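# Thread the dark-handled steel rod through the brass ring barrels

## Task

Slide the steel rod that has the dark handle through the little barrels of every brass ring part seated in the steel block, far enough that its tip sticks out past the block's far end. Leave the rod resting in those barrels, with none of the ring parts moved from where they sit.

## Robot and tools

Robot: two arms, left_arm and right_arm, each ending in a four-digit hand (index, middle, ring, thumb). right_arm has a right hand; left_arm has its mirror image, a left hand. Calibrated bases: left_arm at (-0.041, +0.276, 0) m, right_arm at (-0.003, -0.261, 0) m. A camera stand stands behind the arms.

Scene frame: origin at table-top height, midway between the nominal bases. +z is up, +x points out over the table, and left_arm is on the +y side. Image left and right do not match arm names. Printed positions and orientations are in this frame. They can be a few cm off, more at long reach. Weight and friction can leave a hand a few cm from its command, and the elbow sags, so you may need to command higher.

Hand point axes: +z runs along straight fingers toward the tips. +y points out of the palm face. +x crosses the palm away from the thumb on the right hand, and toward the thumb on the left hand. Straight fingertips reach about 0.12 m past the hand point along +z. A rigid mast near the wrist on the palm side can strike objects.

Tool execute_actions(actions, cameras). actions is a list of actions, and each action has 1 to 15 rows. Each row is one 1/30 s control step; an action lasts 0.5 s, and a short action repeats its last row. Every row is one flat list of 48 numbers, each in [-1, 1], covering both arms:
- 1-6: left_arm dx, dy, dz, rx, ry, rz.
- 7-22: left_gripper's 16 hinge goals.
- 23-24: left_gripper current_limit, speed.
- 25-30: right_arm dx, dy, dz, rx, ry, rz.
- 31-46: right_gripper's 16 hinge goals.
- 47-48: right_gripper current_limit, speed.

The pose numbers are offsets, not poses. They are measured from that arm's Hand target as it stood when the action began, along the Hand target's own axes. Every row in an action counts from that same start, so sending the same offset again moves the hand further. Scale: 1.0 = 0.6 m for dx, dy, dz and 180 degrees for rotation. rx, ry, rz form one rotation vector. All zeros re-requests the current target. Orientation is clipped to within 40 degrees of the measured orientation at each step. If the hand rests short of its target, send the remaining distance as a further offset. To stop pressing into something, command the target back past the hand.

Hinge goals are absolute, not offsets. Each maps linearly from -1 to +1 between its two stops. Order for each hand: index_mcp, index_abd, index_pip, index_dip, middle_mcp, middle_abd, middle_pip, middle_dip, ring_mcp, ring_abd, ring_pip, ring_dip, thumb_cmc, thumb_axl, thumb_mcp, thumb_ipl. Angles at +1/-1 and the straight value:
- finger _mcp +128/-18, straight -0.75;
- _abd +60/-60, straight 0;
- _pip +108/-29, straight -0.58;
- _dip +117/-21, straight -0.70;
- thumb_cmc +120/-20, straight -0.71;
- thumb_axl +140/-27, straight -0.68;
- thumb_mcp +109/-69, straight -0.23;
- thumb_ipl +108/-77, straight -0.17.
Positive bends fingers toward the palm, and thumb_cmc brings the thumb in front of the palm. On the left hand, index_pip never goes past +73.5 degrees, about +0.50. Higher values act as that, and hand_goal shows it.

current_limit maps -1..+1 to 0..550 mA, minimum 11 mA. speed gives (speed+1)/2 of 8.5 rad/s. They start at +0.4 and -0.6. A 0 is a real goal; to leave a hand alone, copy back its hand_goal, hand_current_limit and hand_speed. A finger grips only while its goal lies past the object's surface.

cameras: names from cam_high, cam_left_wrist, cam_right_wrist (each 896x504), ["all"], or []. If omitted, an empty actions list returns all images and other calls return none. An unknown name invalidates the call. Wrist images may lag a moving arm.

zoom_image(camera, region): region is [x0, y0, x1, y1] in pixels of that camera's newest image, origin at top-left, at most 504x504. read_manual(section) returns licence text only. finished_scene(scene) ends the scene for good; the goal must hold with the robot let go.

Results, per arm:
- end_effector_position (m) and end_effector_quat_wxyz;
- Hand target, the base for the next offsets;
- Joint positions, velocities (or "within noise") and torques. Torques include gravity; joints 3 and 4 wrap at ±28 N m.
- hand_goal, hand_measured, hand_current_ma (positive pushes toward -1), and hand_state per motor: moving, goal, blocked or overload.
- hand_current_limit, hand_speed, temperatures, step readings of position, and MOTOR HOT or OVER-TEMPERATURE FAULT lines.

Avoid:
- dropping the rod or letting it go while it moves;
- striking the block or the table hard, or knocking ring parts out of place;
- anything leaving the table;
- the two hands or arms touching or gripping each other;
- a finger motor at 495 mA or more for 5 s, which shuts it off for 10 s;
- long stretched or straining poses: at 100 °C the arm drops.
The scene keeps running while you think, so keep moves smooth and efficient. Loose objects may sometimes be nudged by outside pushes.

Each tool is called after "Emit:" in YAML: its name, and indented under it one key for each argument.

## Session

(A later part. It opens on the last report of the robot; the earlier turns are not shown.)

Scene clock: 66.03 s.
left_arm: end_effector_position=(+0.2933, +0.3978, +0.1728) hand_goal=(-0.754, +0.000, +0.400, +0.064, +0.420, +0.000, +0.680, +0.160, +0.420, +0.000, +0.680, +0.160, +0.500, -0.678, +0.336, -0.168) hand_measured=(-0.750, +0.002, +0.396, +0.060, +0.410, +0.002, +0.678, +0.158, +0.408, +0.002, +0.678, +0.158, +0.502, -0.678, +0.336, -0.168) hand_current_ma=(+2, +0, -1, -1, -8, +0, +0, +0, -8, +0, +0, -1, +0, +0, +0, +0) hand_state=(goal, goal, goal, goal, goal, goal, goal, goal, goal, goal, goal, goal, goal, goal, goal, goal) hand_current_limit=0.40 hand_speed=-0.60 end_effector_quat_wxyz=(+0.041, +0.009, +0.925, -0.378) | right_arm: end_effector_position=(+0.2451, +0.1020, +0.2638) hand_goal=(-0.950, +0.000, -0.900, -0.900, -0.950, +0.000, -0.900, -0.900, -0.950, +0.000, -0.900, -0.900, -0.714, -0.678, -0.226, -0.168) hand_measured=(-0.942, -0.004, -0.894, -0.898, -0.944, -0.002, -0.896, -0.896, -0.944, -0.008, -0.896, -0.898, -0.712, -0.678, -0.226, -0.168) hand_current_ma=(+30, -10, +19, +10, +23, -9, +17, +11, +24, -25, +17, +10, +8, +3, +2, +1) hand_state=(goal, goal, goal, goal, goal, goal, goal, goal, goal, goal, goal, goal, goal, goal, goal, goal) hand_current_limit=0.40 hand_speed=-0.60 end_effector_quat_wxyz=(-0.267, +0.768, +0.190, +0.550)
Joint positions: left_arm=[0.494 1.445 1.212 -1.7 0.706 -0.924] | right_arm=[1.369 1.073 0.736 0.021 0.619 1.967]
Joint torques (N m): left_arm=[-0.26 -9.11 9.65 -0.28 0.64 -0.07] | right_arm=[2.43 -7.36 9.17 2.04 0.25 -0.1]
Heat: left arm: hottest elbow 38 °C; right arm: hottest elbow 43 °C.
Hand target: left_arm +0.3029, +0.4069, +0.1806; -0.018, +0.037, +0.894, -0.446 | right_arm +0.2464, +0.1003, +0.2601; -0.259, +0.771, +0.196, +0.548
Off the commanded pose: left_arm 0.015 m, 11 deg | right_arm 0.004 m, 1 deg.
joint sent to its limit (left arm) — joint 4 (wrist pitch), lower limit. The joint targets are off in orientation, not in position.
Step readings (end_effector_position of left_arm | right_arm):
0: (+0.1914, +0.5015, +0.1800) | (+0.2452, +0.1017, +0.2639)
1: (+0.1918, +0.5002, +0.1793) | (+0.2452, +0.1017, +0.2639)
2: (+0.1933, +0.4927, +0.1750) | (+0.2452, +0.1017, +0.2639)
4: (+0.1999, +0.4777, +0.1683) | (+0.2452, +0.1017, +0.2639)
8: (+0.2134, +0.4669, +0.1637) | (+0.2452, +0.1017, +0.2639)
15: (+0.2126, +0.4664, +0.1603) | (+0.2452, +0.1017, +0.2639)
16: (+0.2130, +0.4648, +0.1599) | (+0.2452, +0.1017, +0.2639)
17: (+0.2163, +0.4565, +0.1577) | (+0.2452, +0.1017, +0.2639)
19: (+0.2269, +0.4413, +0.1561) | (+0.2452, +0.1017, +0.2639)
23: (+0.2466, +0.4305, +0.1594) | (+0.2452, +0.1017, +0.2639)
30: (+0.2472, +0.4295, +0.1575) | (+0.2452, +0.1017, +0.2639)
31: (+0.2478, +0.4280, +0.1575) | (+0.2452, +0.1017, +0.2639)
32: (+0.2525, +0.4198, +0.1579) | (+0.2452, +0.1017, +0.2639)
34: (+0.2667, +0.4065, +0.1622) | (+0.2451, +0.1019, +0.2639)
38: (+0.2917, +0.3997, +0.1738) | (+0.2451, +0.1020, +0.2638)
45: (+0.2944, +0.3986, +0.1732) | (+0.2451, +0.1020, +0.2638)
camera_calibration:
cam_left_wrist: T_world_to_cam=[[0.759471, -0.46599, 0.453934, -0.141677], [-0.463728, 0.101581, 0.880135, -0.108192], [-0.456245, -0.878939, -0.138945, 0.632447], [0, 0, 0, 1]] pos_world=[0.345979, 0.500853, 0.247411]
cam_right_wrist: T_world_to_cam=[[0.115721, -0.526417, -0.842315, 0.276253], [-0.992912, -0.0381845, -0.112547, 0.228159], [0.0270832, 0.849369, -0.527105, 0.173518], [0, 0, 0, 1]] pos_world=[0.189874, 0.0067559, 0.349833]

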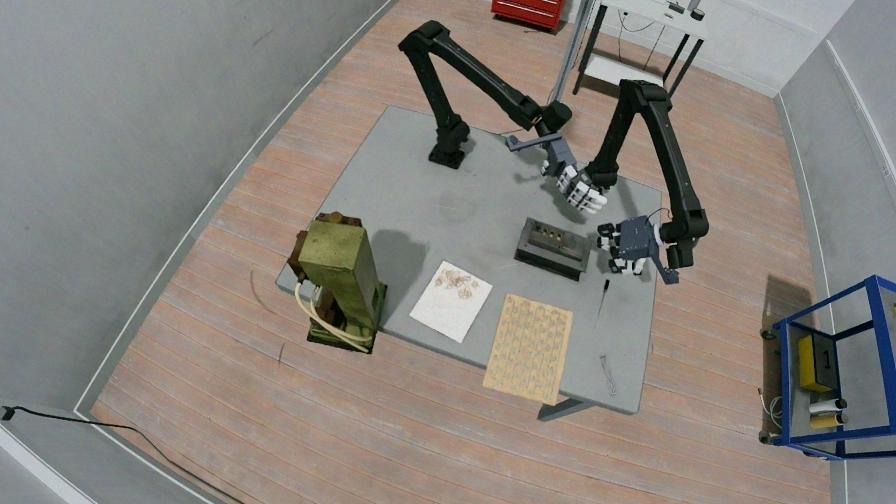

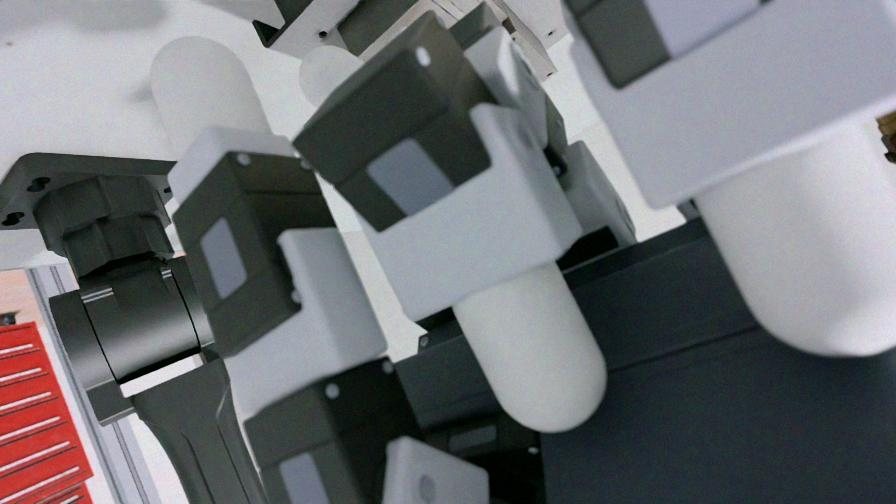

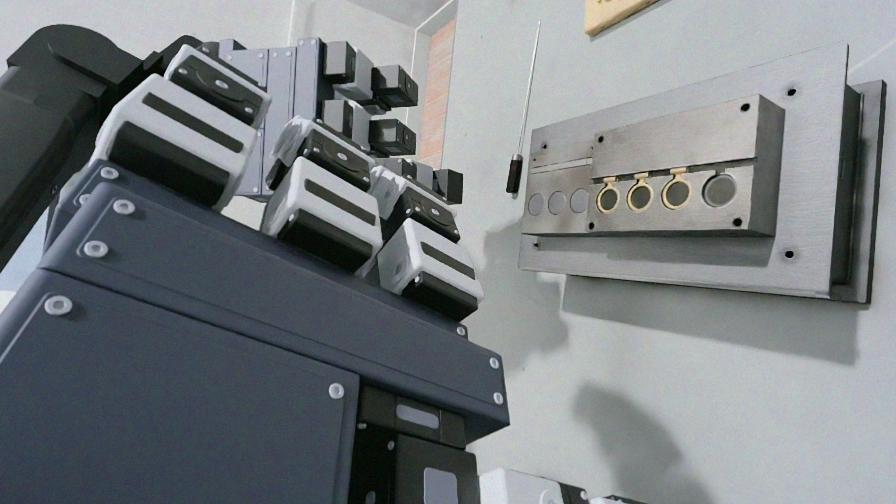

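Emit:
execute_actions:
  actions:
    - [[0,0.0666,0.0502,0,0,0,-0.753,0,0.401,0.065,0.42,0,0.68,0.16,0.42,0,0.68,0.16,0.5,-0.678,0.337,-0.168,0.4,-0.6,0,0,0,0,0,0,-0.95,0,-0.9,-0.9,-0.95,0,-0.9,-0.9,-0.95,0,-0.9,-0.9,-0.714,-0.678,-0.226,-0.168,0.4,-0.6]]
    - [[0,0.0666,0.0502,0,0,0,-0.753,0,0.401,0.065,0.42,0,0.68,0.16,0.42,0,0.68,0.16,0.5,-0.678,0.337,-0.168,0.4,-0.6,0,0,0,0,0,0,-0.95,0,-0.9,-0.9,-0.95,0,-0.9,-0.9,-0.95,0,-0.9,-0.9,-0.714,-0.678,-0.226,-0.168,0.4,-0.6]]
  cameras: ["all"]

Scene clock: 72.83 s.
left_arm: end_effector_position=(+0.3019, +0.4029, +0.0810) hand_goal=(-0.754, +0.000, +0.400, +0.064, +0.420, +0.000, +0.680, +0.160, +0.420, +0.000, +0.680, +0.160, +0.500, -0.678, +0.336, -0.168) hand_measured=(-0.750, +0.002, +0.396, +0.060, +0.410, +0.002, +0.678, +0.158, +0.410, +0.002, +0.678, +0.158, +0.502, -0.678, +0.336, -0.168) hand_current_ma=(+2, +0, -1, -1, -8, +0, +0, +0, -8, +0, +0, -1, +0, +0, +0, +0) hand_state=(goal, goal, goal, goal, goal, goal, goal, goal, goal, goal, goal, goal, goal, goal, goal, goal) hand_current_limit=0.40 hand_speed=-0.60 end_effector_quat_wxyz=(-0.019, +0.034, +0.896, -0.443) | right_arm: end_effector_position=(+0.2451, +0.1020, +0.2638) hand_goal=(-0.950, +0.000, -0.900, -0.900, -0.950, +0.000, -0.900, -0.900, -0.950, +0.000, -0.900, -0.900, -0.714, -0.678, -0.226, -0.168) hand_measured=(-0.942, -0.004, -0.894, -0.898, -0.944, -0.002, -0.896, -0.896, -0.944, -0.008, -0.896, -0.898, -0.712, -0.678, -0.226, -0.168) hand_current_ma=(+30, -10, +19, +10, +23, -9, +17, +11, +24, -25, +17, +10, +8, +3, +2, +1) hand_state=(goal, goal, goal, goal, goal, goal, goal, goal, goal, goal, goal, goal, goal, goal, goal, goal) hand_current_limit=0.40 hand_speed=-0.60 end_effector_quat_wxyz=(-0.267, +0.768, +0.190, +0.550)
Joint positions: left_arm=[0.517 1.699 1.196 -1.7 0.718 -0.736] | right_arm=[1.369 1.073 0.736 0.021 0.619 1.967]
Joint torques (N m): left_arm=[-0.15 -12.86 5.9 -0.77 0.41 0.18] | right_arm=[1.55 -6.83 9.35 2.04 0.25 -0.09]
Heat: left arm: hottest elbow 37 °C; right arm: hottest elbow 43 °C.
Hand target: left_arm +0.3030, +0.4067, +0.0805; -0.018, +0.037, +0.894, -0.446 | right_arm +0.2464, +0.1003, +0.2601; -0.259, +0.771, +0.196, +0.548
Off the commanded pose: left_arm 0.004 m, 1 deg | right_arm 0.004 m, 1 deg.
joint sent to its limit (left arm) — joint 4 (wrist pitch), lower limit. The joint targets still meet the commanded pose.
Step readings (end_effector_position of left_arm | right_arm):
0: (+0.2932, +0.3978, +0.1728) | (+0.2451, +0.1020, +0.2638)
1: (+0.2933, +0.3977, +0.1726) | (+0.2451, +0.1020, +0.2638)
2: (+0.2940, +0.3975, +0.1716) | (+0.2451, +0.1020, +0.2638)
4: (+0.2961, +0.3982, +0.1652) | (+0.2451, +0.1020, +0.2638)
8: (+0.2992, +0.4019, +0.1428) | (+0.2451, +0.1020, +0.2638)
15: (+0.3013, +0.4030, +0.1300) | (+0.2451, +0.1020, +0.2638)
16: (+0.3016, +0.4030, +0.1298) | (+0.2451, +0.1020, +0.2638)
17: (+0.3021, +0.4033, +0.1287) | (+0.2451, +0.1020, +0.2638)
19: (+0.3040, +0.4040, +0.1228) | (+0.2451, +0.1020, +0.2638)
23: (+0.3028, +0.4039, +0.0990) | (+0.2451, +0.1020, +0.2638)
30: (+0.3010, +0.4028, +0.0812) | (+0.2451, +0.1020, +0.2638)
camera_calibration:
cam_left_wrist: T_world_to_cam=[[0.755265, -0.475486, 0.451097, -0.0988754], [-0.365742, 0.265376, 0.892081, -0.120348], [-0.543882, -0.838742, 0.0265245, 0.624976], [0, 0, 0, 1]] pos_world=[0.370574, 0.509117, 0.135385]
cam_right_wrist: T_world_to_cam=[[0.115721, -0.526417, -0.842315, 0.276253], [-0.992912, -0.0381845, -0.112547, 0.228159], [0.0270832, 0.849369, -0.527105, 0.173518], [0, 0, 0, 1]] pos_world=[0.189874, 0.0067559, 0.349833]

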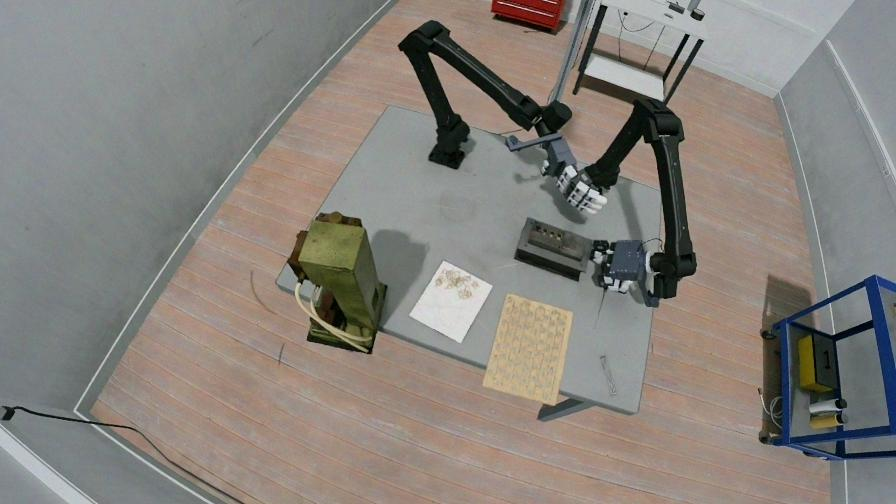

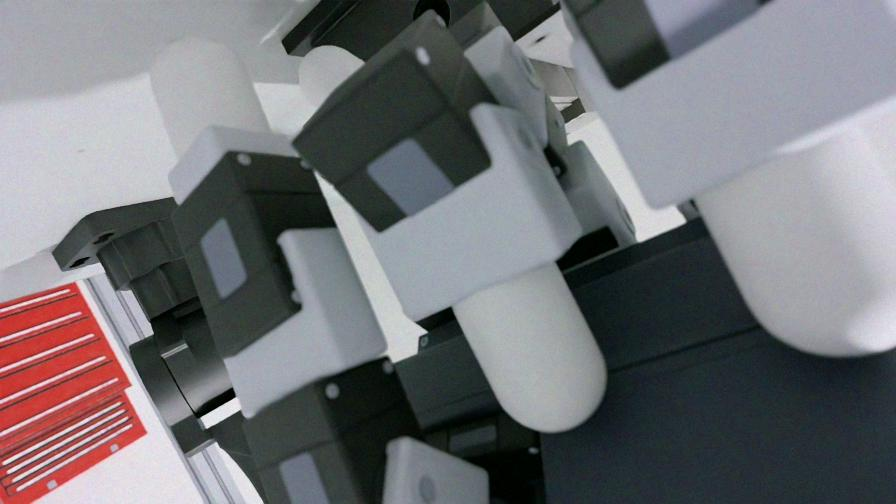

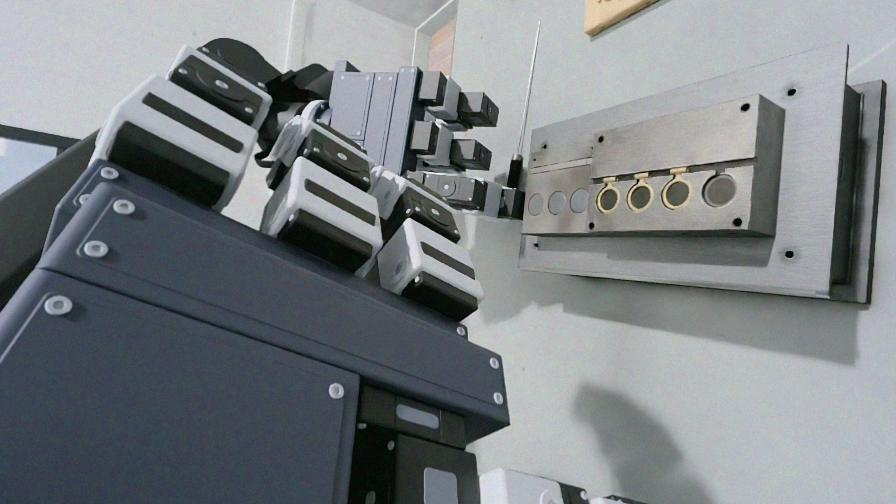

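Emit:
zoom_image:
  camera: "cam_high"
  region: [570, 220, 690, 330]

Emit:
zoom_image:
  camera: "cam_right_wrist"
  region: [380, 20, 600, 240]

Scaled by 4.200 from the camera's 896x504 image, which has a finer 1280x720 frame.

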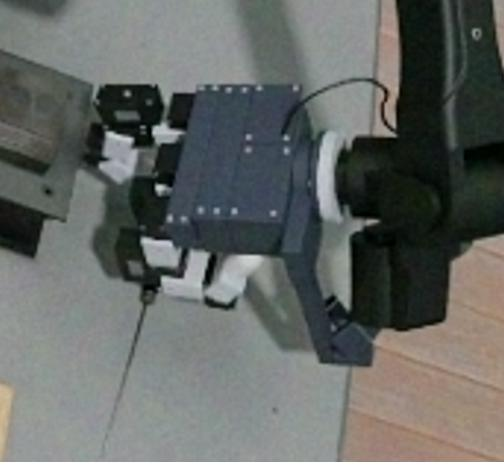

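Scaled by 2.291 from the camera's 896x504 image, which has a finer 1280x720 frame.

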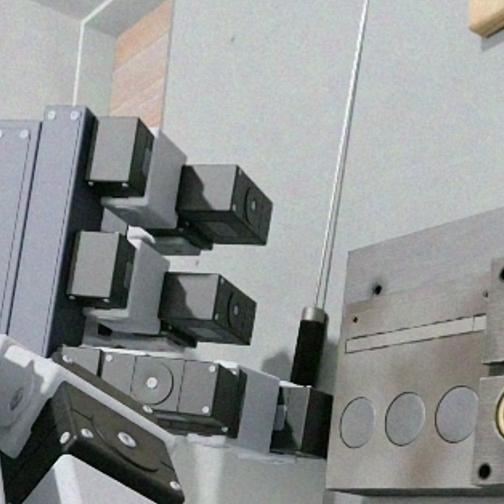

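Emit:
execute_actions:
  actions:
    - [[-0.0666,0.0091,0.0156,0,0,0,-0.541,0,0.401,0.065,0.42,0,0.68,0.16,0.42,0,0.68,0.16,0.5,-0.678,0.337,-0.168,0.4,-0.6,0,0,0,0,0,0,-0.95,0,-0.9,-0.9,-0.95,0,-0.9,-0.9,-0.95,0,-0.9,-0.9,-0.714,-0.678,-0.226,-0.168,0.4,-0.6]]
    - [[-0.0666,0.0091,0.0156,0,0,0,-0.541,0,0.401,0.065,0.42,0,0.68,0.16,0.42,0,0.68,0.16,0.5,-0.678,0.337,-0.168,0.4,-0.6,0,0,0,0,0,0,-0.95,0,-0.9,-0.9,-0.95,0,-0.9,-0.9,-0.95,0,-0.9,-0.9,-0.714,-0.678,-0.226,-0.168,0.4,-0.6]]
  cameras: ["all"]

Scene clock: 79.40 s.
left_arm: end_effector_position=(+0.3693, +0.3865, +0.0598) hand_goal=(-0.542, +0.000, +0.400, +0.064, +0.420, +0.000, +0.680, +0.160, +0.420, +0.000, +0.680, +0.160, +0.500, -0.678, +0.336, -0.168) hand_measured=(-0.540, +0.002, +0.396, +0.060, +0.410, +0.002, +0.678, +0.158, +0.410, +0.002, +0.678, +0.158, +0.502, -0.678, +0.336, -0.168) hand_current_ma=(+1, +0, -1, -1, -8, +0, +0, +0, -7, +0, +0, -1, +0, +0, +0, +0) hand_state=(goal, goal, goal, goal, goal, goal, goal, goal, goal, goal, goal, goal, goal, goal, goal, goal) hand_current_limit=0.40 hand_speed=-0.60 end_effector_quat_wxyz=(-0.024, +0.037, +0.892, -0.451) | right_arm: end_effector_position=(+0.2451, +0.1020, +0.2638) hand_goal=(-0.950, +0.000, -0.900, -0.900, -0.950, +0.000, -0.900, -0.900, -0.950, +0.000, -0.900, -0.900, -0.714, -0.678, -0.226, -0.168) hand_measured=(-0.942, -0.004, -0.894, -0.898, -0.944, -0.002, -0.896, -0.896, -0.944, -0.008, -0.896, -0.898, -0.712, -0.678, -0.226, -0.168) hand_current_ma=(+30, -10, +19, +10, +23, -9, +17, +11, +24, -25, +17, +10, +8, +3, +2, +1) hand_state=(goal, goal, goal, goal, goal, goal, goal, goal, goal, goal, goal, goal, goal, goal, goal, goal) hand_current_limit=0.40 hand_speed=-0.60 end_effector_quat_wxyz=(-0.267, +0.768, +0.190, +0.550)
Joint positions: left_arm=[0.422 1.848 1.346 -1.658 0.777 -0.82] | right_arm=[1.369 1.073 0.736 0.021 0.619 1.967]
Joint torques (N m): left_arm=[-0.97 -14.39 8.1 -0.5 0.54 -0.07] | right_arm=[2.73 -7.71 9.29 2.14 0.25 -0.14]
Heat: left arm: hottest elbow 37 °C; right arm: hottest elbow 43 °C.
Hand target: left_arm +0.3818, +0.3918, +0.0605; -0.018, +0.037, +0.894, -0.446 | right_arm +0.2464, +0.1003, +0.2601; -0.259, +0.771, +0.196, +0.548
Off the commanded pose: left_arm 0.014 m, 1 deg | right_arm 0.004 m, 1 deg.
Step readings (end_effector_position of left_arm | right_arm):
0: (+0.3020, +0.4029, +0.0810) | (+0.2451, +0.1020, +0.2638)
1: (+0.3020, +0.4028, +0.0810) | (+0.2451, +0.1020, +0.2638)
2: (+0.3026, +0.4019, +0.0808) | (+0.2451, +0.1020, +0.2638)
4: (+0.3074, +0.4002, +0.0796) | (+0.2451, +0.1020, +0.2638)
8: (+0.3238, +0.3972, +0.0724) | (+0.2451, +0.1020, +0.2638)
15: (+0.3284, +0.3932, +0.0676) | (+0.2451, +0.1020, +0.2638)
16: (+0.3291, +0.3934, +0.0681) | (+0.2451, +0.1020, +0.2638)
17: (+0.3311, +0.3928, +0.0684) | (+0.2451, +0.1020, +0.2638)
19: (+0.3418, +0.3934, +0.0687) | (+0.2451, +0.1020, +0.2638)
23: (+0.3653, +0.3914, +0.0646) | (+0.2451, +0.1020, +0.2638)
30: (+0.3685, +0.3859, +0.0589) | (+0.2451, +0.1020, +0.2638)
camera_calibration:
cam_left_wrist: T_world_to_cam=[[0.753005, -0.4759, 0.454426, -0.147279], [-0.356589, 0.285275, 0.889642, -0.0834584], [-0.553017, -0.831948, 0.0451123, 0.64803], [0, 0, 0, 1]] pos_world=[0.439512, 0.492845, 0.111941]
cam_right_wrist: T_world_to_cam=[[0.115721, -0.526417, -0.842315, 0.276253], [-0.992912, -0.0381845, -0.112547, 0.228159], [0.0270832, 0.849369, -0.527105, 0.173518], [0, 0, 0, 1]] pos_world=[0.189874, 0.0067559, 0.349833]

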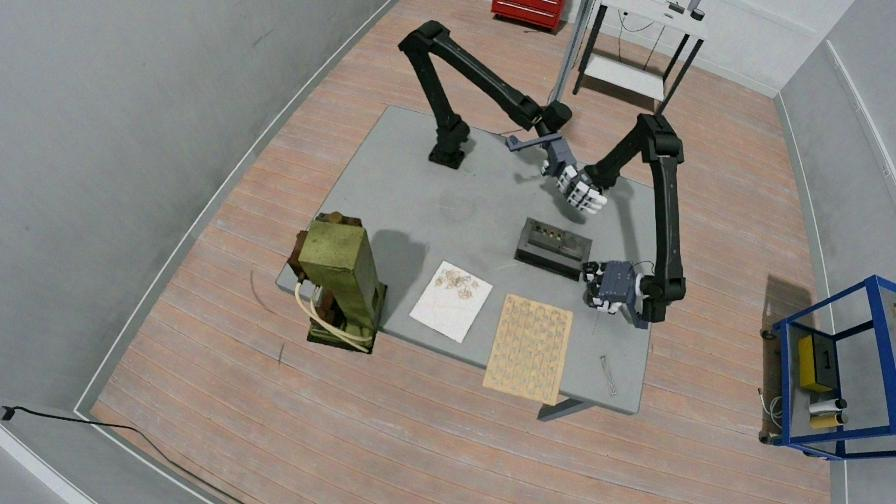

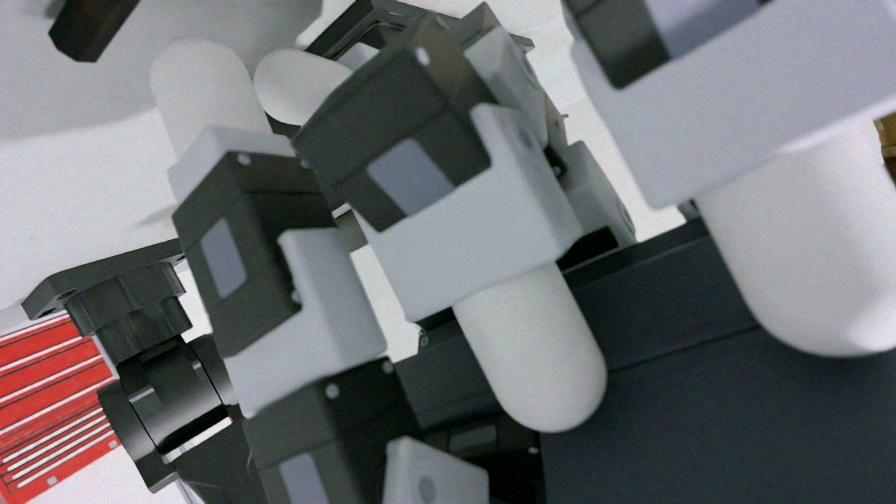

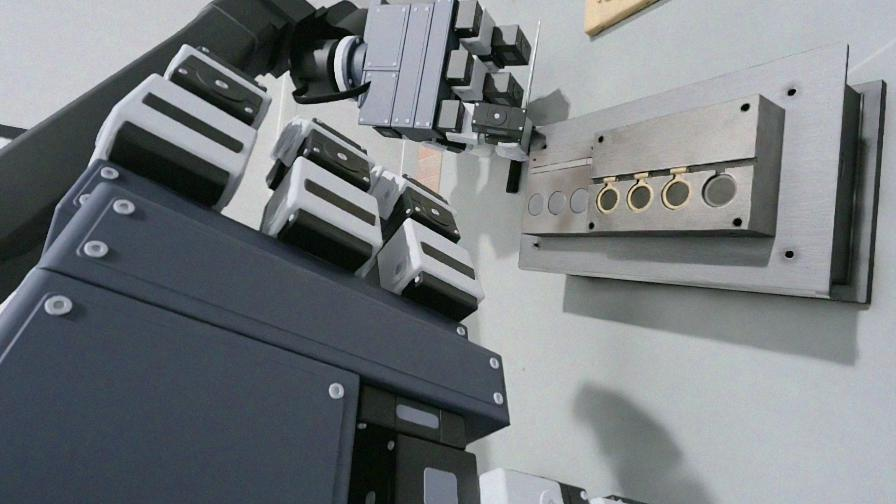

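Emit:
zoom_image:
  camera: "cam_right_wrist"
  region: [440, 10, 600, 210]

Emit:
zoom_image:
  camera: "cam_left_wrist"
  region: [0, 0, 504, 200]

Emit:
zoom_image:
  camera: "cam_high"
  region: [570, 240, 670, 340]

Scaled by 2.520 from the camera's 896x504 image, which has a finer 1280x720 frame.

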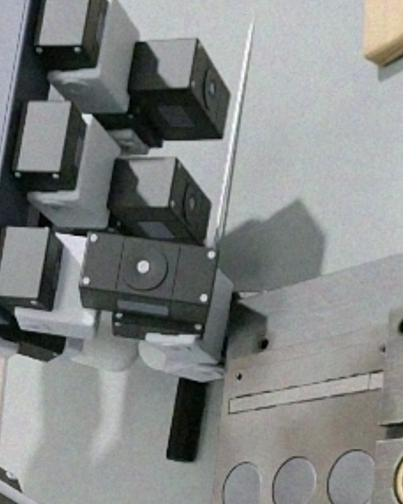

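Scaled by 1.000.

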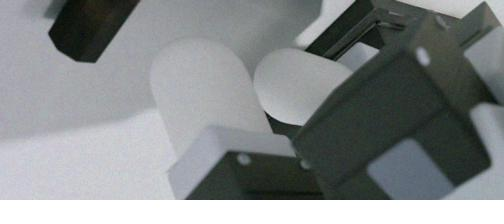

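Scaled by 5.040 from the camera's 896x504 image, which has a finer 1280x720 frame.

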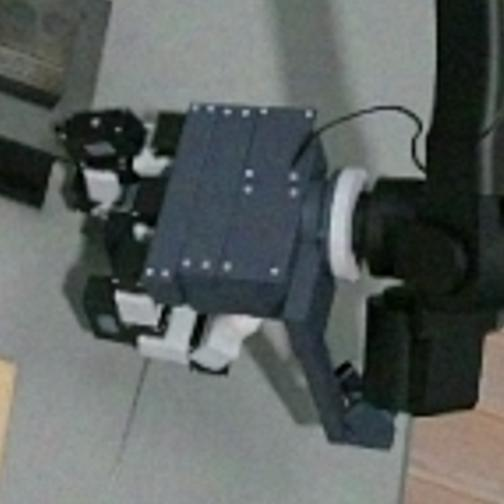

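Emit:
execute_actions:
  actions:
    - [[-0.0648,0.0287,-0.0103,0,0,0,-0.541,0,0.401,0.065,0.42,0,0.68,0.16,0.42,0,0.68,0.16,0.5,-0.678,0.337,-0.168,0.4,-0.6,0,0,0,0,0,0,-0.95,0,-0.9,-0.9,-0.95,0,-0.9,-0.9,-0.95,0,-0.9,-0.9,-0.714,-0.678,-0.226,-0.168,0.4,-0.6]]
    - [[0,0,0,0,0,0,-0.541,0,0.401,0.065,0.42,0,0.68,0.16,0.42,0,0.68,0.16,0.5,-0.678,0.337,-0.168,0.4,-0.6,0,0,0,0,0,0,-0.95,0,-0.9,-0.9,-0.95,0,-0.9,-0.9,-0.95,0,-0.9,-0.9,-0.714,-0.678,-0.226,-0.168,0.4,-0.6]]
  cameras: ["cam_left_wrist","cam_right_wrist"]

Emit:
zoom_image:
  camera: "cam_right_wrist"
  region: [440, 10, 600, 210]

Scene clock: 84.10 s.
left_arm: end_effector_position=(+0.4118, +0.4037, +0.0491) hand_goal=(-0.542, +0.000, +0.400, +0.064, +0.420, +0.000, +0.680, +0.160, +0.420, +0.000, +0.680, +0.160, +0.500, -0.678, +0.336, -0.168) hand_measured=(-0.540, +0.002, +0.396, +0.060, +0.410, +0.002, +0.678, +0.158, +0.410, +0.002, +0.678, +0.158, +0.502, -0.678, +0.336, -0.168) hand_current_ma=(+1, +0, -1, -1, -8, +0, +0, +0, -7, +0, +0, -1, +0, +0, +0, +0) hand_state=(goal, goal, goal, goal, goal, goal, goal, goal, goal, goal, goal, goal, goal, goal, goal, goal) hand_current_limit=0.40 hand_speed=-0.60 end_effector_quat_wxyz=(-0.016, +0.036, +0.893, -0.447) | right_arm: end_effector_position=(+0.2451, +0.1020, +0.2638) hand_goal=(-0.950, +0.000, -0.900, -0.900, -0.950, +0.000, -0.900, -0.900, -0.950, +0.000, -0.900, -0.900, -0.714, -0.678, -0.226, -0.168) hand_measured=(-0.942, -0.004, -0.894, -0.898, -0.944, -0.002, -0.896, -0.896, -0.944, -0.008, -0.896, -0.898, -0.712, -0.678, -0.226, -0.168) hand_current_ma=(+30, -10, +19, +10, +23, -9, +17, +11, +24, -25, +17, +10, +8, +3, +2, +1) hand_state=(goal, goal, goal, goal, goal, goal, goal, goal, goal, goal, goal, goal, goal, goal, goal, goal) hand_current_limit=0.40 hand_speed=-0.60 end_effector_quat_wxyz=(-0.267, +0.768, +0.190, +0.550)
Joint positions: left_arm=[0.419 1.954 1.484 -1.667 0.782 -0.834] | right_arm=[1.369 1.073 0.736 0.021 0.619 1.967]
Joint torques (N m): left_arm=[-1.85 -16.03 8.49 -0.92 0.59 -0.09] | right_arm=[1.96 -6.59 9.21 2.21 0.27 -0.11]
Heat: left arm: hottest elbow 37 °C; right arm: hottest elbow 43 °C.
Hand target: left_arm +0.4219, +0.4039, +0.0506; -0.018, +0.037, +0.894, -0.446 | right_arm +0.2464, +0.1003, +0.2601; -0.259, +0.771, +0.196, +0.548
Off the commanded pose: left_arm 0.010 m, 0 deg | right_arm 0.004 m, 1 deg.
Step readings (end_effector_position of left_arm | right_arm):
0: (+0.3692, +0.3865, +0.0599) | (+0.2451, +0.1020, +0.2638)
1: (+0.3697, +0.3867, +0.0601) | (+0.2451, +0.1020, +0.2638)
2: (+0.3718, +0.3877, +0.0601) | (+0.2451, +0.1020, +0.2638)
4: (+0.3835, +0.3928, +0.0593) | (+0.2451, +0.1020, +0.2638)
8: (+0.4072, +0.4020, +0.0542) | (+0.2451, +0.1020, +0.2638)
15: (+0.4101, +0.4031, +0.0470) | (+0.2451, +0.1020, +0.2638)
16: (+0.4101, +0.4032, +0.0473) | (+0.2451, +0.1020, +0.2638)
17: (+0.4102, +0.4032, +0.0476) | (+0.2451, +0.1020, +0.2638)
19: (+0.4110, +0.4034, +0.0483) | (+0.2451, +0.1020, +0.2638)
23: (+0.4120, +0.4038, +0.0490) | (+0.2451, +0.1020, +0.2638)
30: (+0.4119, +0.4038, +0.0490) | (+0.2451, +0.1020, +0.2638)
camera_calibration:
cam_left_wrist: T_world_to_cam=[[0.75101, -0.47282, 0.460897, -0.166828], [-0.370459, 0.276082, 0.88687, -0.0540768], [-0.546575, -0.836792, 0.0321802, 0.686296], [0, 0, 0, 1]] pos_world=[0.480368, 0.510337, 0.102764]
cam_right_wrist: T_world_to_cam=[[0.115721, -0.526417, -0.842315, 0.276253], [-0.992912, -0.0381845, -0.112547, 0.228159], [0.0270832, 0.849369, -0.527105, 0.173518], [0, 0, 0, 1]] pos_world=[0.189874, 0.0067559, 0.349833]
Images, in order (width x height): cam_left_wrist 896x504, cam_right_wrist 896x504.

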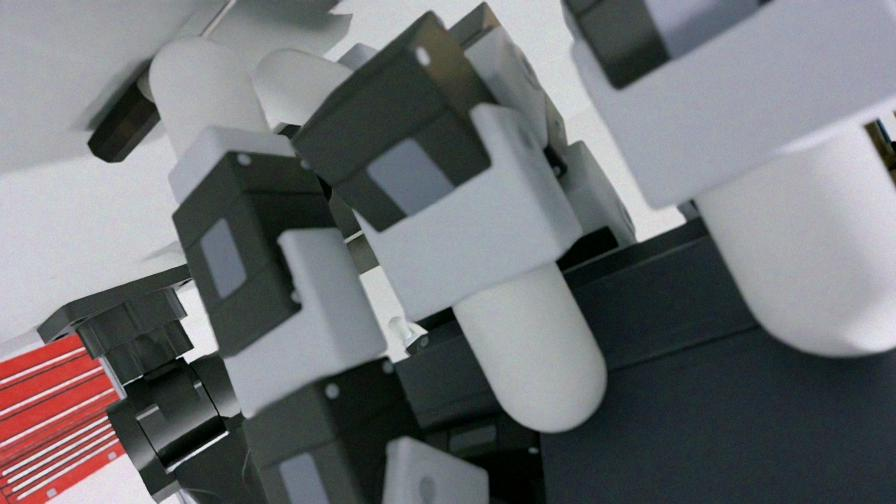

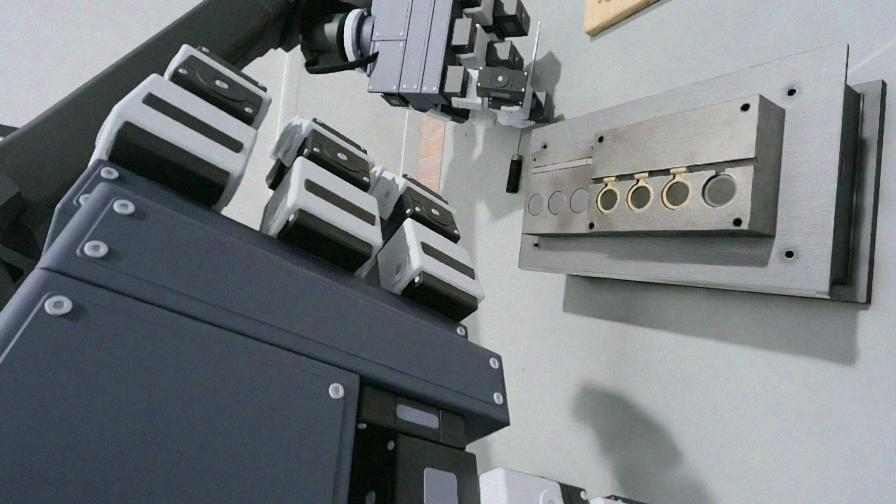

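Scaled by 2.520 from the camera's 896x504 image, which has a finer 1280x720 frame.

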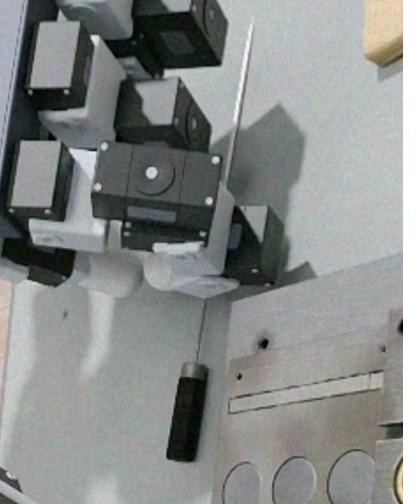

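Emit:
execute_actions:
  actions:
    - [[0.0238,0.0201,0.0343,0,0,0,-0.541,0,0.401,0.065,0.42,0,0.68,0.16,0.42,0,0.68,0.16,0.5,-0.678,0.337,-0.168,0.4,-0.6,0,0,0,0,0,0,-0.95,0,-0.9,-0.9,-0.95,0,-0.9,-0.9,-0.95,0,-0.9,-0.9,-0.714,-0.678,-0.226,-0.168,0.4,-0.6]]
  cameras: ["cam_left_wrist","cam_right_wrist"]

Emit:
zoom_image:
  camera: "cam_right_wrist"
  region: [440, 10, 600, 210]

Emit:
zoom_image:
  camera: "cam_left_wrist"
  region: [0, 0, 504, 200]

Scene clock: 86.03 s.
left_arm: end_effector_position=(+0.4070, +0.4001, +0.0330) hand_goal=(-0.542, +0.000, +0.400, +0.064, +0.420, +0.000, +0.680, +0.160, +0.420, +0.000, +0.680, +0.160, +0.500, -0.678, +0.336, -0.168) hand_measured=(-0.540, +0.002, +0.396, +0.060, +0.410, +0.002, +0.678, +0.158, +0.410, +0.002, +0.678, +0.158, +0.502, -0.678, +0.336, -0.168) hand_current_ma=(+1, +0, -1, -1, -8, +0, +0, +0, -7, +0, +0, -1, +0, +0, +0, +0) hand_state=(goal, goal, goal, goal, goal, goal, goal, goal, goal, goal, goal, goal, goal, goal, goal, goal) hand_current_limit=0.40 hand_speed=-0.60 end_effector_quat_wxyz=(-0.013, +0.039, +0.894, -0.445) | right_arm: end_effector_position=(+0.2451, +0.1020, +0.2638) hand_goal=(-0.950, +0.000, -0.900, -0.900, -0.950, +0.000, -0.900, -0.900, -0.950, +0.000, -0.900, -0.900, -0.714, -0.678, -0.226, -0.168) hand_measured=(-0.942, -0.004, -0.894, -0.898, -0.944, -0.002, -0.896, -0.896, -0.944, -0.008, -0.896, -0.898, -0.712, -0.678, -0.226, -0.168) hand_current_ma=(+30, -10, +19, +10, +23, -9, +17, +11, +24, -25, +17, +10, +8, +3, +2, +1) hand_state=(goal, goal, goal, goal, goal, goal, goal, goal, goal, goal, goal, goal, goal, goal, goal, goal) hand_current_limit=0.40 hand_speed=-0.60 end_effector_quat_wxyz=(-0.267, +0.768, +0.190, +0.550)
Joint positions: left_arm=[0.416 1.954 1.44 -1.611 0.783 -0.835] | right_arm=[1.369 1.073 0.736 0.021 0.619 1.967]
Joint torques (N m): left_arm=[-2.14 -16.5 5.53 -0.55 0.58 -0.05] | right_arm=[2.67 -7.06 9.46 2.06 0.2 -0.11]
Heat: left arm: hottest elbow 37 °C; right arm: hottest elbow 43 °C.
Hand target: left_arm +0.4070, +0.3959, +0.0286; -0.018, +0.037, +0.894, -0.446 | right_arm +0.2464, +0.1003, +0.2601; -0.259, +0.771, +0.196, +0.548
Off the commanded pose: left_arm 0.006 m, 1 deg | right_arm 0.004 m, 1 deg.
Step readings (end_effector_position of left_arm | right_arm):
0: (+0.4118, +0.4037, +0.0491) | (+0.2451, +0.1020, +0.2638)
1: (+0.4118, +0.4037, +0.0491) | (+0.2451, +0.1020, +0.2638)
2: (+0.4121, +0.4039, +0.0489) | (+0.2451, +0.1020, +0.2638)
4: (+0.4135, +0.4043, +0.0461) | (+0.2451, +0.1020, +0.2638)
8: (+0.4089, +0.4018, +0.0371) | (+0.2451, +0.1020, +0.2638)
15: (+0.4067, +0.3999, +0.0331) | (+0.2451, +0.1020, +0.2638)
camera_calibration:
cam_left_wrist: T_world_to_cam=[[0.74633, -0.476023, 0.465182, -0.154582], [-0.377379, 0.273062, 0.884885, -0.0365436], [-0.548249, -0.835966, 0.0241536, 0.681766], [0, 0, 0, 1]] pos_world=[0.475356, 0.506328, 0.0877783]
cam_right_wrist: T_world_to_cam=[[0.115721, -0.526417, -0.842315, 0.276253], [-0.992912, -0.0381845, -0.112547, 0.228159], [0.0270832, 0.849369, -0.527105, 0.173518], [0, 0, 0, 1]] pos_world=[0.189874, 0.0067559, 0.349833]
Images, in order (width x height): cam_left_wrist 896x504, cam_right_wrist 896x504.

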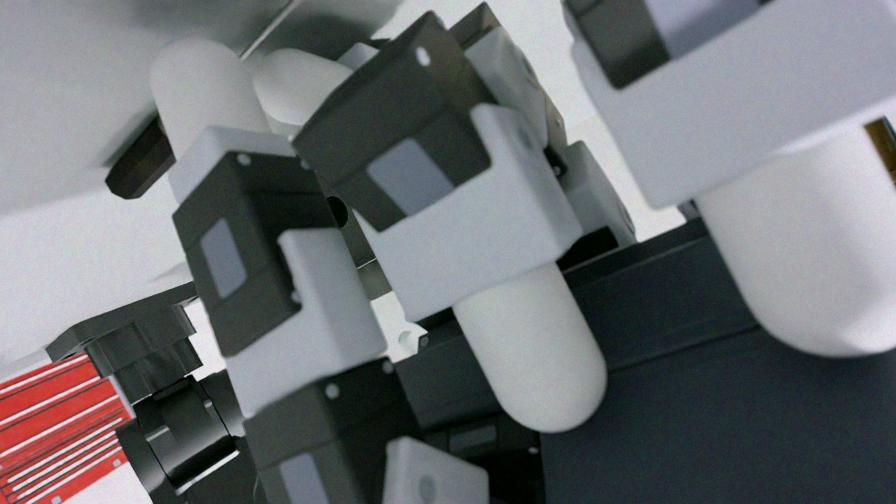

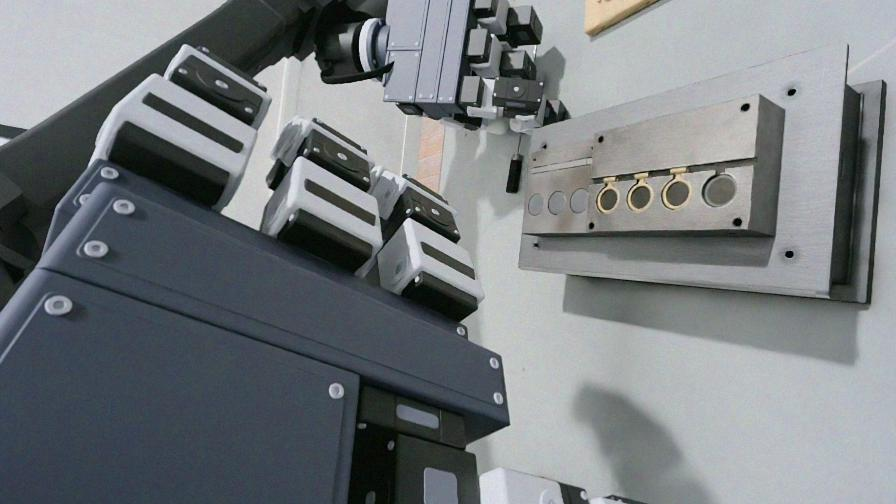

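Scaled by 2.520 from the camera's 896x504 image, which has a finer 1280x720 frame.

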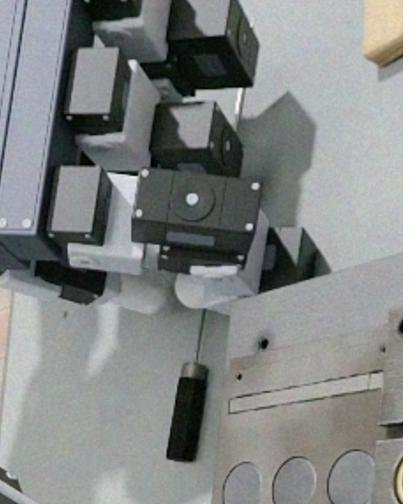

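Scaled by 1.000.

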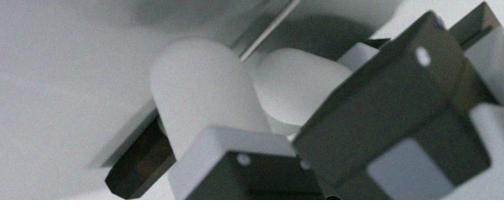

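Emit:
execute_actions:
  actions:
    - [[0.0058,0.0017,0.0145,0,0,0,-0.541,0,0.401,0.065,0.42,0,0.68,0.16,0.42,0,0.68,0.16,0.5,-0.678,0.337,-0.168,0.4,-0.6,0,0,0,0,0,0,-0.95,0,-0.9,-0.9,-0.95,0,-0.9,-0.9,-0.95,0,-0.9,-0.9,-0.714,-0.678,-0.226,-0.168,0.4,-0.6]]
  cameras: ["cam_left_wrist","cam_right_wrist"]

Emit:
zoom_image:
  camera: "cam_right_wrist"
  region: [480, 70, 580, 210]

Emit:
zoom_image:
  camera: "cam_left_wrist"
  region: [80, 0, 380, 200]

Scene clock: 87.93 s.
left_arm: end_effector_position=(+0.4043, +0.3953, +0.0308) hand_goal=(-0.542, +0.000, +0.400, +0.064, +0.420, +0.000, +0.680, +0.160, +0.420, +0.000, +0.680, +0.160, +0.500, -0.678, +0.336, -0.168) hand_measured=(-0.544, +0.004, +0.404, +0.060, +0.410, +0.002, +0.678, +0.158, +0.410, +0.002, +0.678, +0.158, +0.502, -0.678, +0.336, -0.168) hand_current_ma=(-1, +1, +1, -1, -8, +0, +0, +0, -7, +0, +0, -1, +0, +0, +0, +0) hand_state=(goal, goal, goal, goal, goal, goal, goal, goal, goal, goal, goal, goal, goal, goal, goal, goal) hand_current_limit=0.40 hand_speed=-0.60 end_effector_quat_wxyz=(-0.012, +0.032, +0.894, -0.448) | right_arm: end_effector_position=(+0.2451, +0.1020, +0.2638) hand_goal=(-0.950, +0.000, -0.900, -0.900, -0.950, +0.000, -0.900, -0.900, -0.950, +0.000, -0.900, -0.900, -0.714, -0.678, -0.226, -0.168) hand_measured=(-0.942, -0.004, -0.894, -0.898, -0.944, -0.002, -0.896, -0.896, -0.944, -0.008, -0.896, -0.898, -0.712, -0.678, -0.226, -0.168) hand_current_ma=(+30, -10, +19, +10, +23, -9, +17, +11, +24, -25, +17, +10, +8, +3, +2, +1) hand_state=(goal, goal, goal, goal, goal, goal, goal, goal, goal, goal, goal, goal, goal, goal, goal, goal) hand_current_limit=0.40 hand_speed=-0.60 end_effector_quat_wxyz=(-0.267, +0.768, +0.190, +0.550)
Joint positions: left_arm=[0.412 1.947 1.421 -1.593 0.793 -0.854] | right_arm=[1.369 1.073 0.736 0.021 0.619 1.967]
Joint torques (N m): left_arm=[-1.73 -16.67 4.67 0.02 0.32 0] | right_arm=[2.43 -6.77 9.33 2.22 0.26 -0.11]
Heat: left arm: hottest elbow 37 °C; right arm: hottest elbow 43 °C.
Hand target: left_arm +0.4028, +0.3899, +0.0224; -0.018, +0.037, +0.894, -0.446 | right_arm +0.2464, +0.1003, +0.2601; -0.259, +0.771, +0.196, +0.548
Off the commanded pose: left_arm 0.010 m, 1 deg | right_arm 0.004 m, 1 deg.
Step readings (end_effector_position of left_arm | right_arm):
0: (+0.4070, +0.4001, +0.0330) | (+0.2451, +0.1020, +0.2638)
1: (+0.4069, +0.4000, +0.0329) | (+0.2451, +0.1020, +0.2638)
2: (+0.4070, +0.3999, +0.0323) | (+0.2451, +0.1020, +0.2638)
4: (+0.4063, +0.3985, +0.0311) | (+0.2451, +0.1020, +0.2638)
8: (+0.4046, +0.3963, +0.0308) | (+0.2451, +0.1020, +0.2638)
15: (+0.4044, +0.3954, +0.0308) | (+0.2451, +0.1020, +0.2638)
camera_calibration:
cam_left_wrist: T_world_to_cam=[[0.754441, -0.464763, 0.463481, -0.161379], [-0.376225, 0.272414, 0.885576, -0.0345003], [-0.537842, -0.842488, 0.0306648, 0.674488], [0, 0, 0, 1]] pos_world=[0.471539, 0.502643, 0.0846655]
cam_right_wrist: T_world_to_cam=[[0.115721, -0.526417, -0.842315, 0.276253], [-0.992912, -0.0381845, -0.112547, 0.228159], [0.0270832, 0.849369, -0.527105, 0.173518], [0, 0, 0, 1]] pos_world=[0.189874, 0.0067559, 0.349833]
Images, in order (width x height): cam_left_wrist 896x504, cam_right_wrist 896x504.

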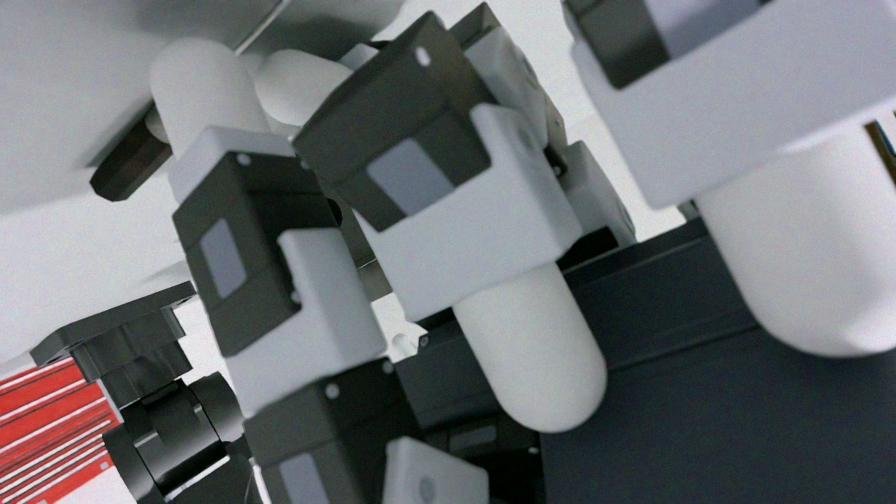

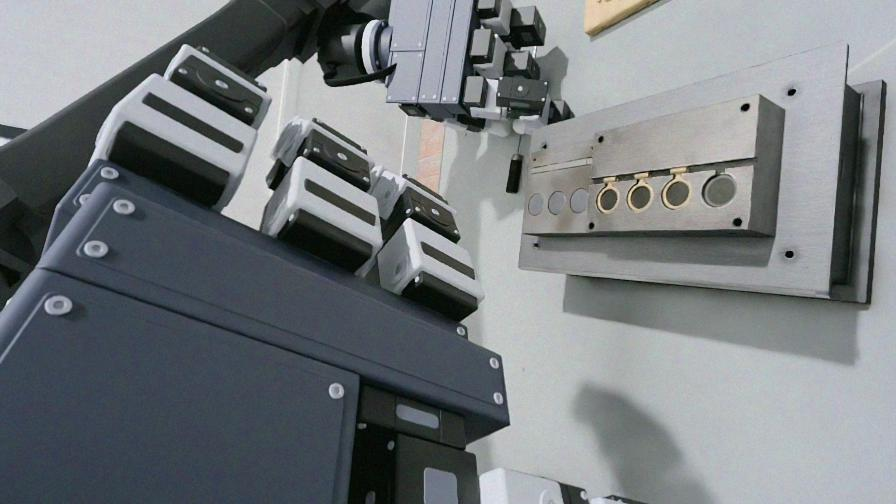

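Scaled by 3.600 from the camera's 896x504 image, which has a finer 1280x720 frame.

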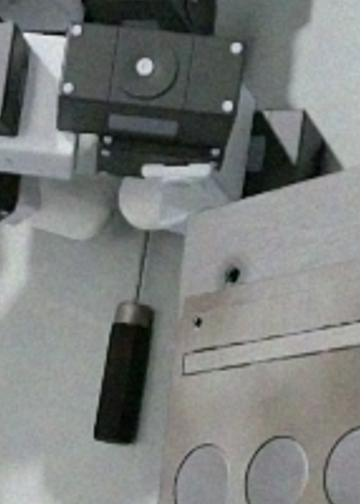

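Scaled by 1.680 from the camera's 896x504 image, which has a finer 1280x720 frame.

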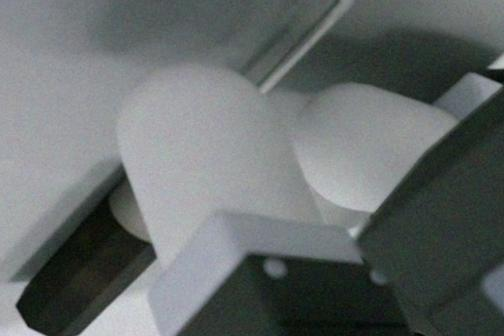

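Emit:
execute_actions:
  actions:
    - [[0.0035,0.0095,-0.0448,0,0,0,-0.541,0,0.401,0.065,0.42,0,0.68,0.16,0.42,0,0.68,0.16,0.5,-0.678,0.337,-0.168,0.4,-0.6,0,0,0,0,0,0,-0.95,0,-0.9,-0.9,-0.95,0,-0.9,-0.9,-0.95,0,-0.9,-0.9,-0.714,-0.678,-0.226,-0.168,0.4,-0.6]]
  cameras: ["cam_left_wrist","cam_right_wrist"]

Emit:
zoom_image:
  camera: "cam_right_wrist"
  region: [440, 10, 600, 210]

Scene clock: 90.63 s.
left_arm: end_effector_position=(+0.3931, +0.4083, +0.0344) hand_goal=(-0.542, +0.000, +0.400, +0.064, +0.420, +0.000, +0.680, +0.160, +0.420, +0.000, +0.680, +0.160, +0.500, -0.678, +0.336, -0.168) hand_measured=(-0.540, +0.004, +0.402, +0.060, +0.410, +0.002, +0.678, +0.158, +0.410, +0.002, +0.678, +0.158, +0.502, -0.678, +0.336, -0.168) hand_current_ma=(+0, +1, +0, -1, -8, +0, +0, +0, -7, +0, +0, -1, +0, +0, +0, +0) hand_state=(goal, goal, goal, goal, goal, goal, goal, goal, goal, goal, goal, goal, goal, goal, goal, goal) hand_current_limit=0.40 hand_speed=-0.60 end_effector_quat_wxyz=(-0.022, +0.032, +0.894, -0.447) | right_arm: end_effector_position=(+0.2451, +0.1020, +0.2638) hand_goal=(-0.950, +0.000, -0.900, -0.900, -0.950, +0.000, -0.900, -0.900, -0.950, +0.000, -0.900, -0.900, -0.714, -0.678, -0.226, -0.168) hand_measured=(-0.942, -0.004, -0.894, -0.898, -0.944, -0.002, -0.896, -0.896, -0.944, -0.008, -0.896, -0.898, -0.712, -0.678, -0.226, -0.168) hand_current_ma=(+30, -10, +19, +10, +23, -9, +17, +11, +24, -25, +17, +10, +8, +3, +2, +1) hand_state=(goal, goal, goal, goal, goal, goal, goal, goal, goal, goal, goal, goal, goal, goal, goal, goal) hand_current_limit=0.40 hand_speed=-0.60 end_effector_quat_wxyz=(-0.267, +0.768, +0.190, +0.550)
Joint positions: left_arm=[0.44 1.947 1.426 -1.639 0.766 -0.818] | right_arm=[1.369 1.073 0.736 0.021 0.619 1.967]
Joint torques (N m): left_arm=[-0.67 -15.27 8.16 -1.07 0.45 0.19] | right_arm=[1.79 -6.95 9.39 2.25 0.31 -0.13]
Heat: left arm: hottest elbow 37 °C; right arm: hottest elbow 44 °C.
Hand target: left_arm +0.4028, +0.4148, +0.0341; -0.018, +0.037, +0.894, -0.446 | right_arm +0.2464, +0.1003, +0.2601; -0.259, +0.771, +0.196, +0.548
Off the commanded pose: left_arm 0.012 m, 1 deg | right_arm 0.004 m, 1 deg.
Step readings (end_effector_position of left_arm | right_arm):
0: (+0.4042, +0.3953, +0.0308) | (+0.2451, +0.1020, +0.2638)
1: (+0.4042, +0.3953, +0.0308) | (+0.2451, +0.1020, +0.2638)
2: (+0.4038, +0.3954, +0.0308) | (+0.2451, +0.1020, +0.2638)
4: (+0.4005, +0.3968, +0.0313) | (+0.2451, +0.1020, +0.2638)
8: (+0.3946, +0.4013, +0.0326) | (+0.2451, +0.1020, +0.2638)
15: (+0.3924, +0.4081, +0.0339) | (+0.2451, +0.1020, +0.2638)
camera_calibration:
cam_left_wrist: T_world_to_cam=[[0.758709, -0.471975, 0.448999, -0.146889], [-0.357808, 0.274038, 0.892679, -0.0535941], [-0.544365, -0.837939, 0.039039, 0.679734], [0, 0, 0, 1]] pos_world=[0.462293, 0.514935, 0.0872591]
cam_right_wrist: T_world_to_cam=[[0.115721, -0.526417, -0.842315, 0.276253], [-0.992912, -0.0381845, -0.112547, 0.228159], [0.0270832, 0.849369, -0.527105, 0.173518], [0, 0, 0, 1]] pos_world=[0.189874, 0.0067559, 0.349833]
Images, in order (width x height): cam_left_wrist 896x504, cam_right_wrist 896x504.

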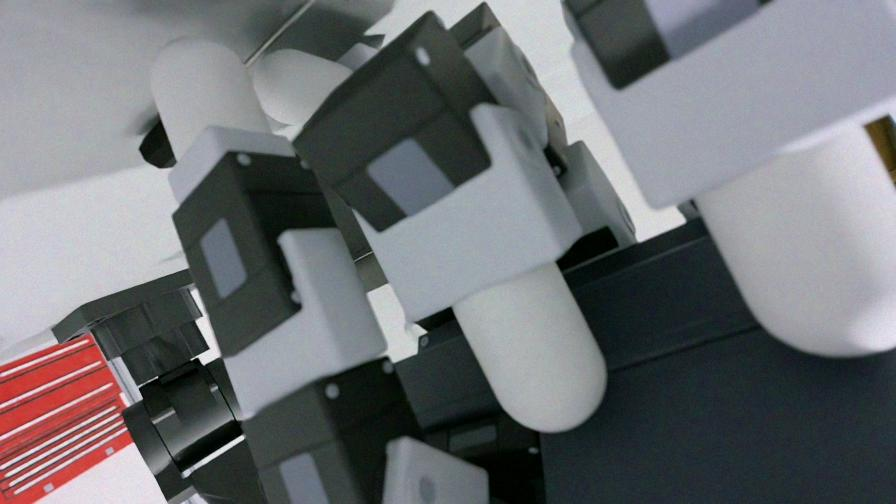

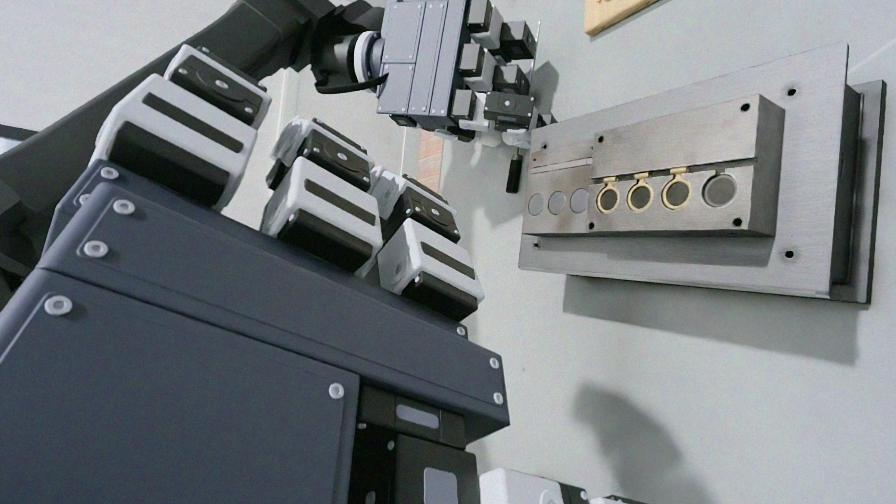

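Scaled by 2.520 from the camera's 896x504 image, which has a finer 1280x720 frame.

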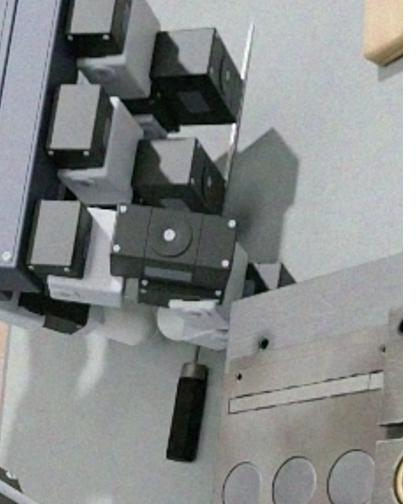

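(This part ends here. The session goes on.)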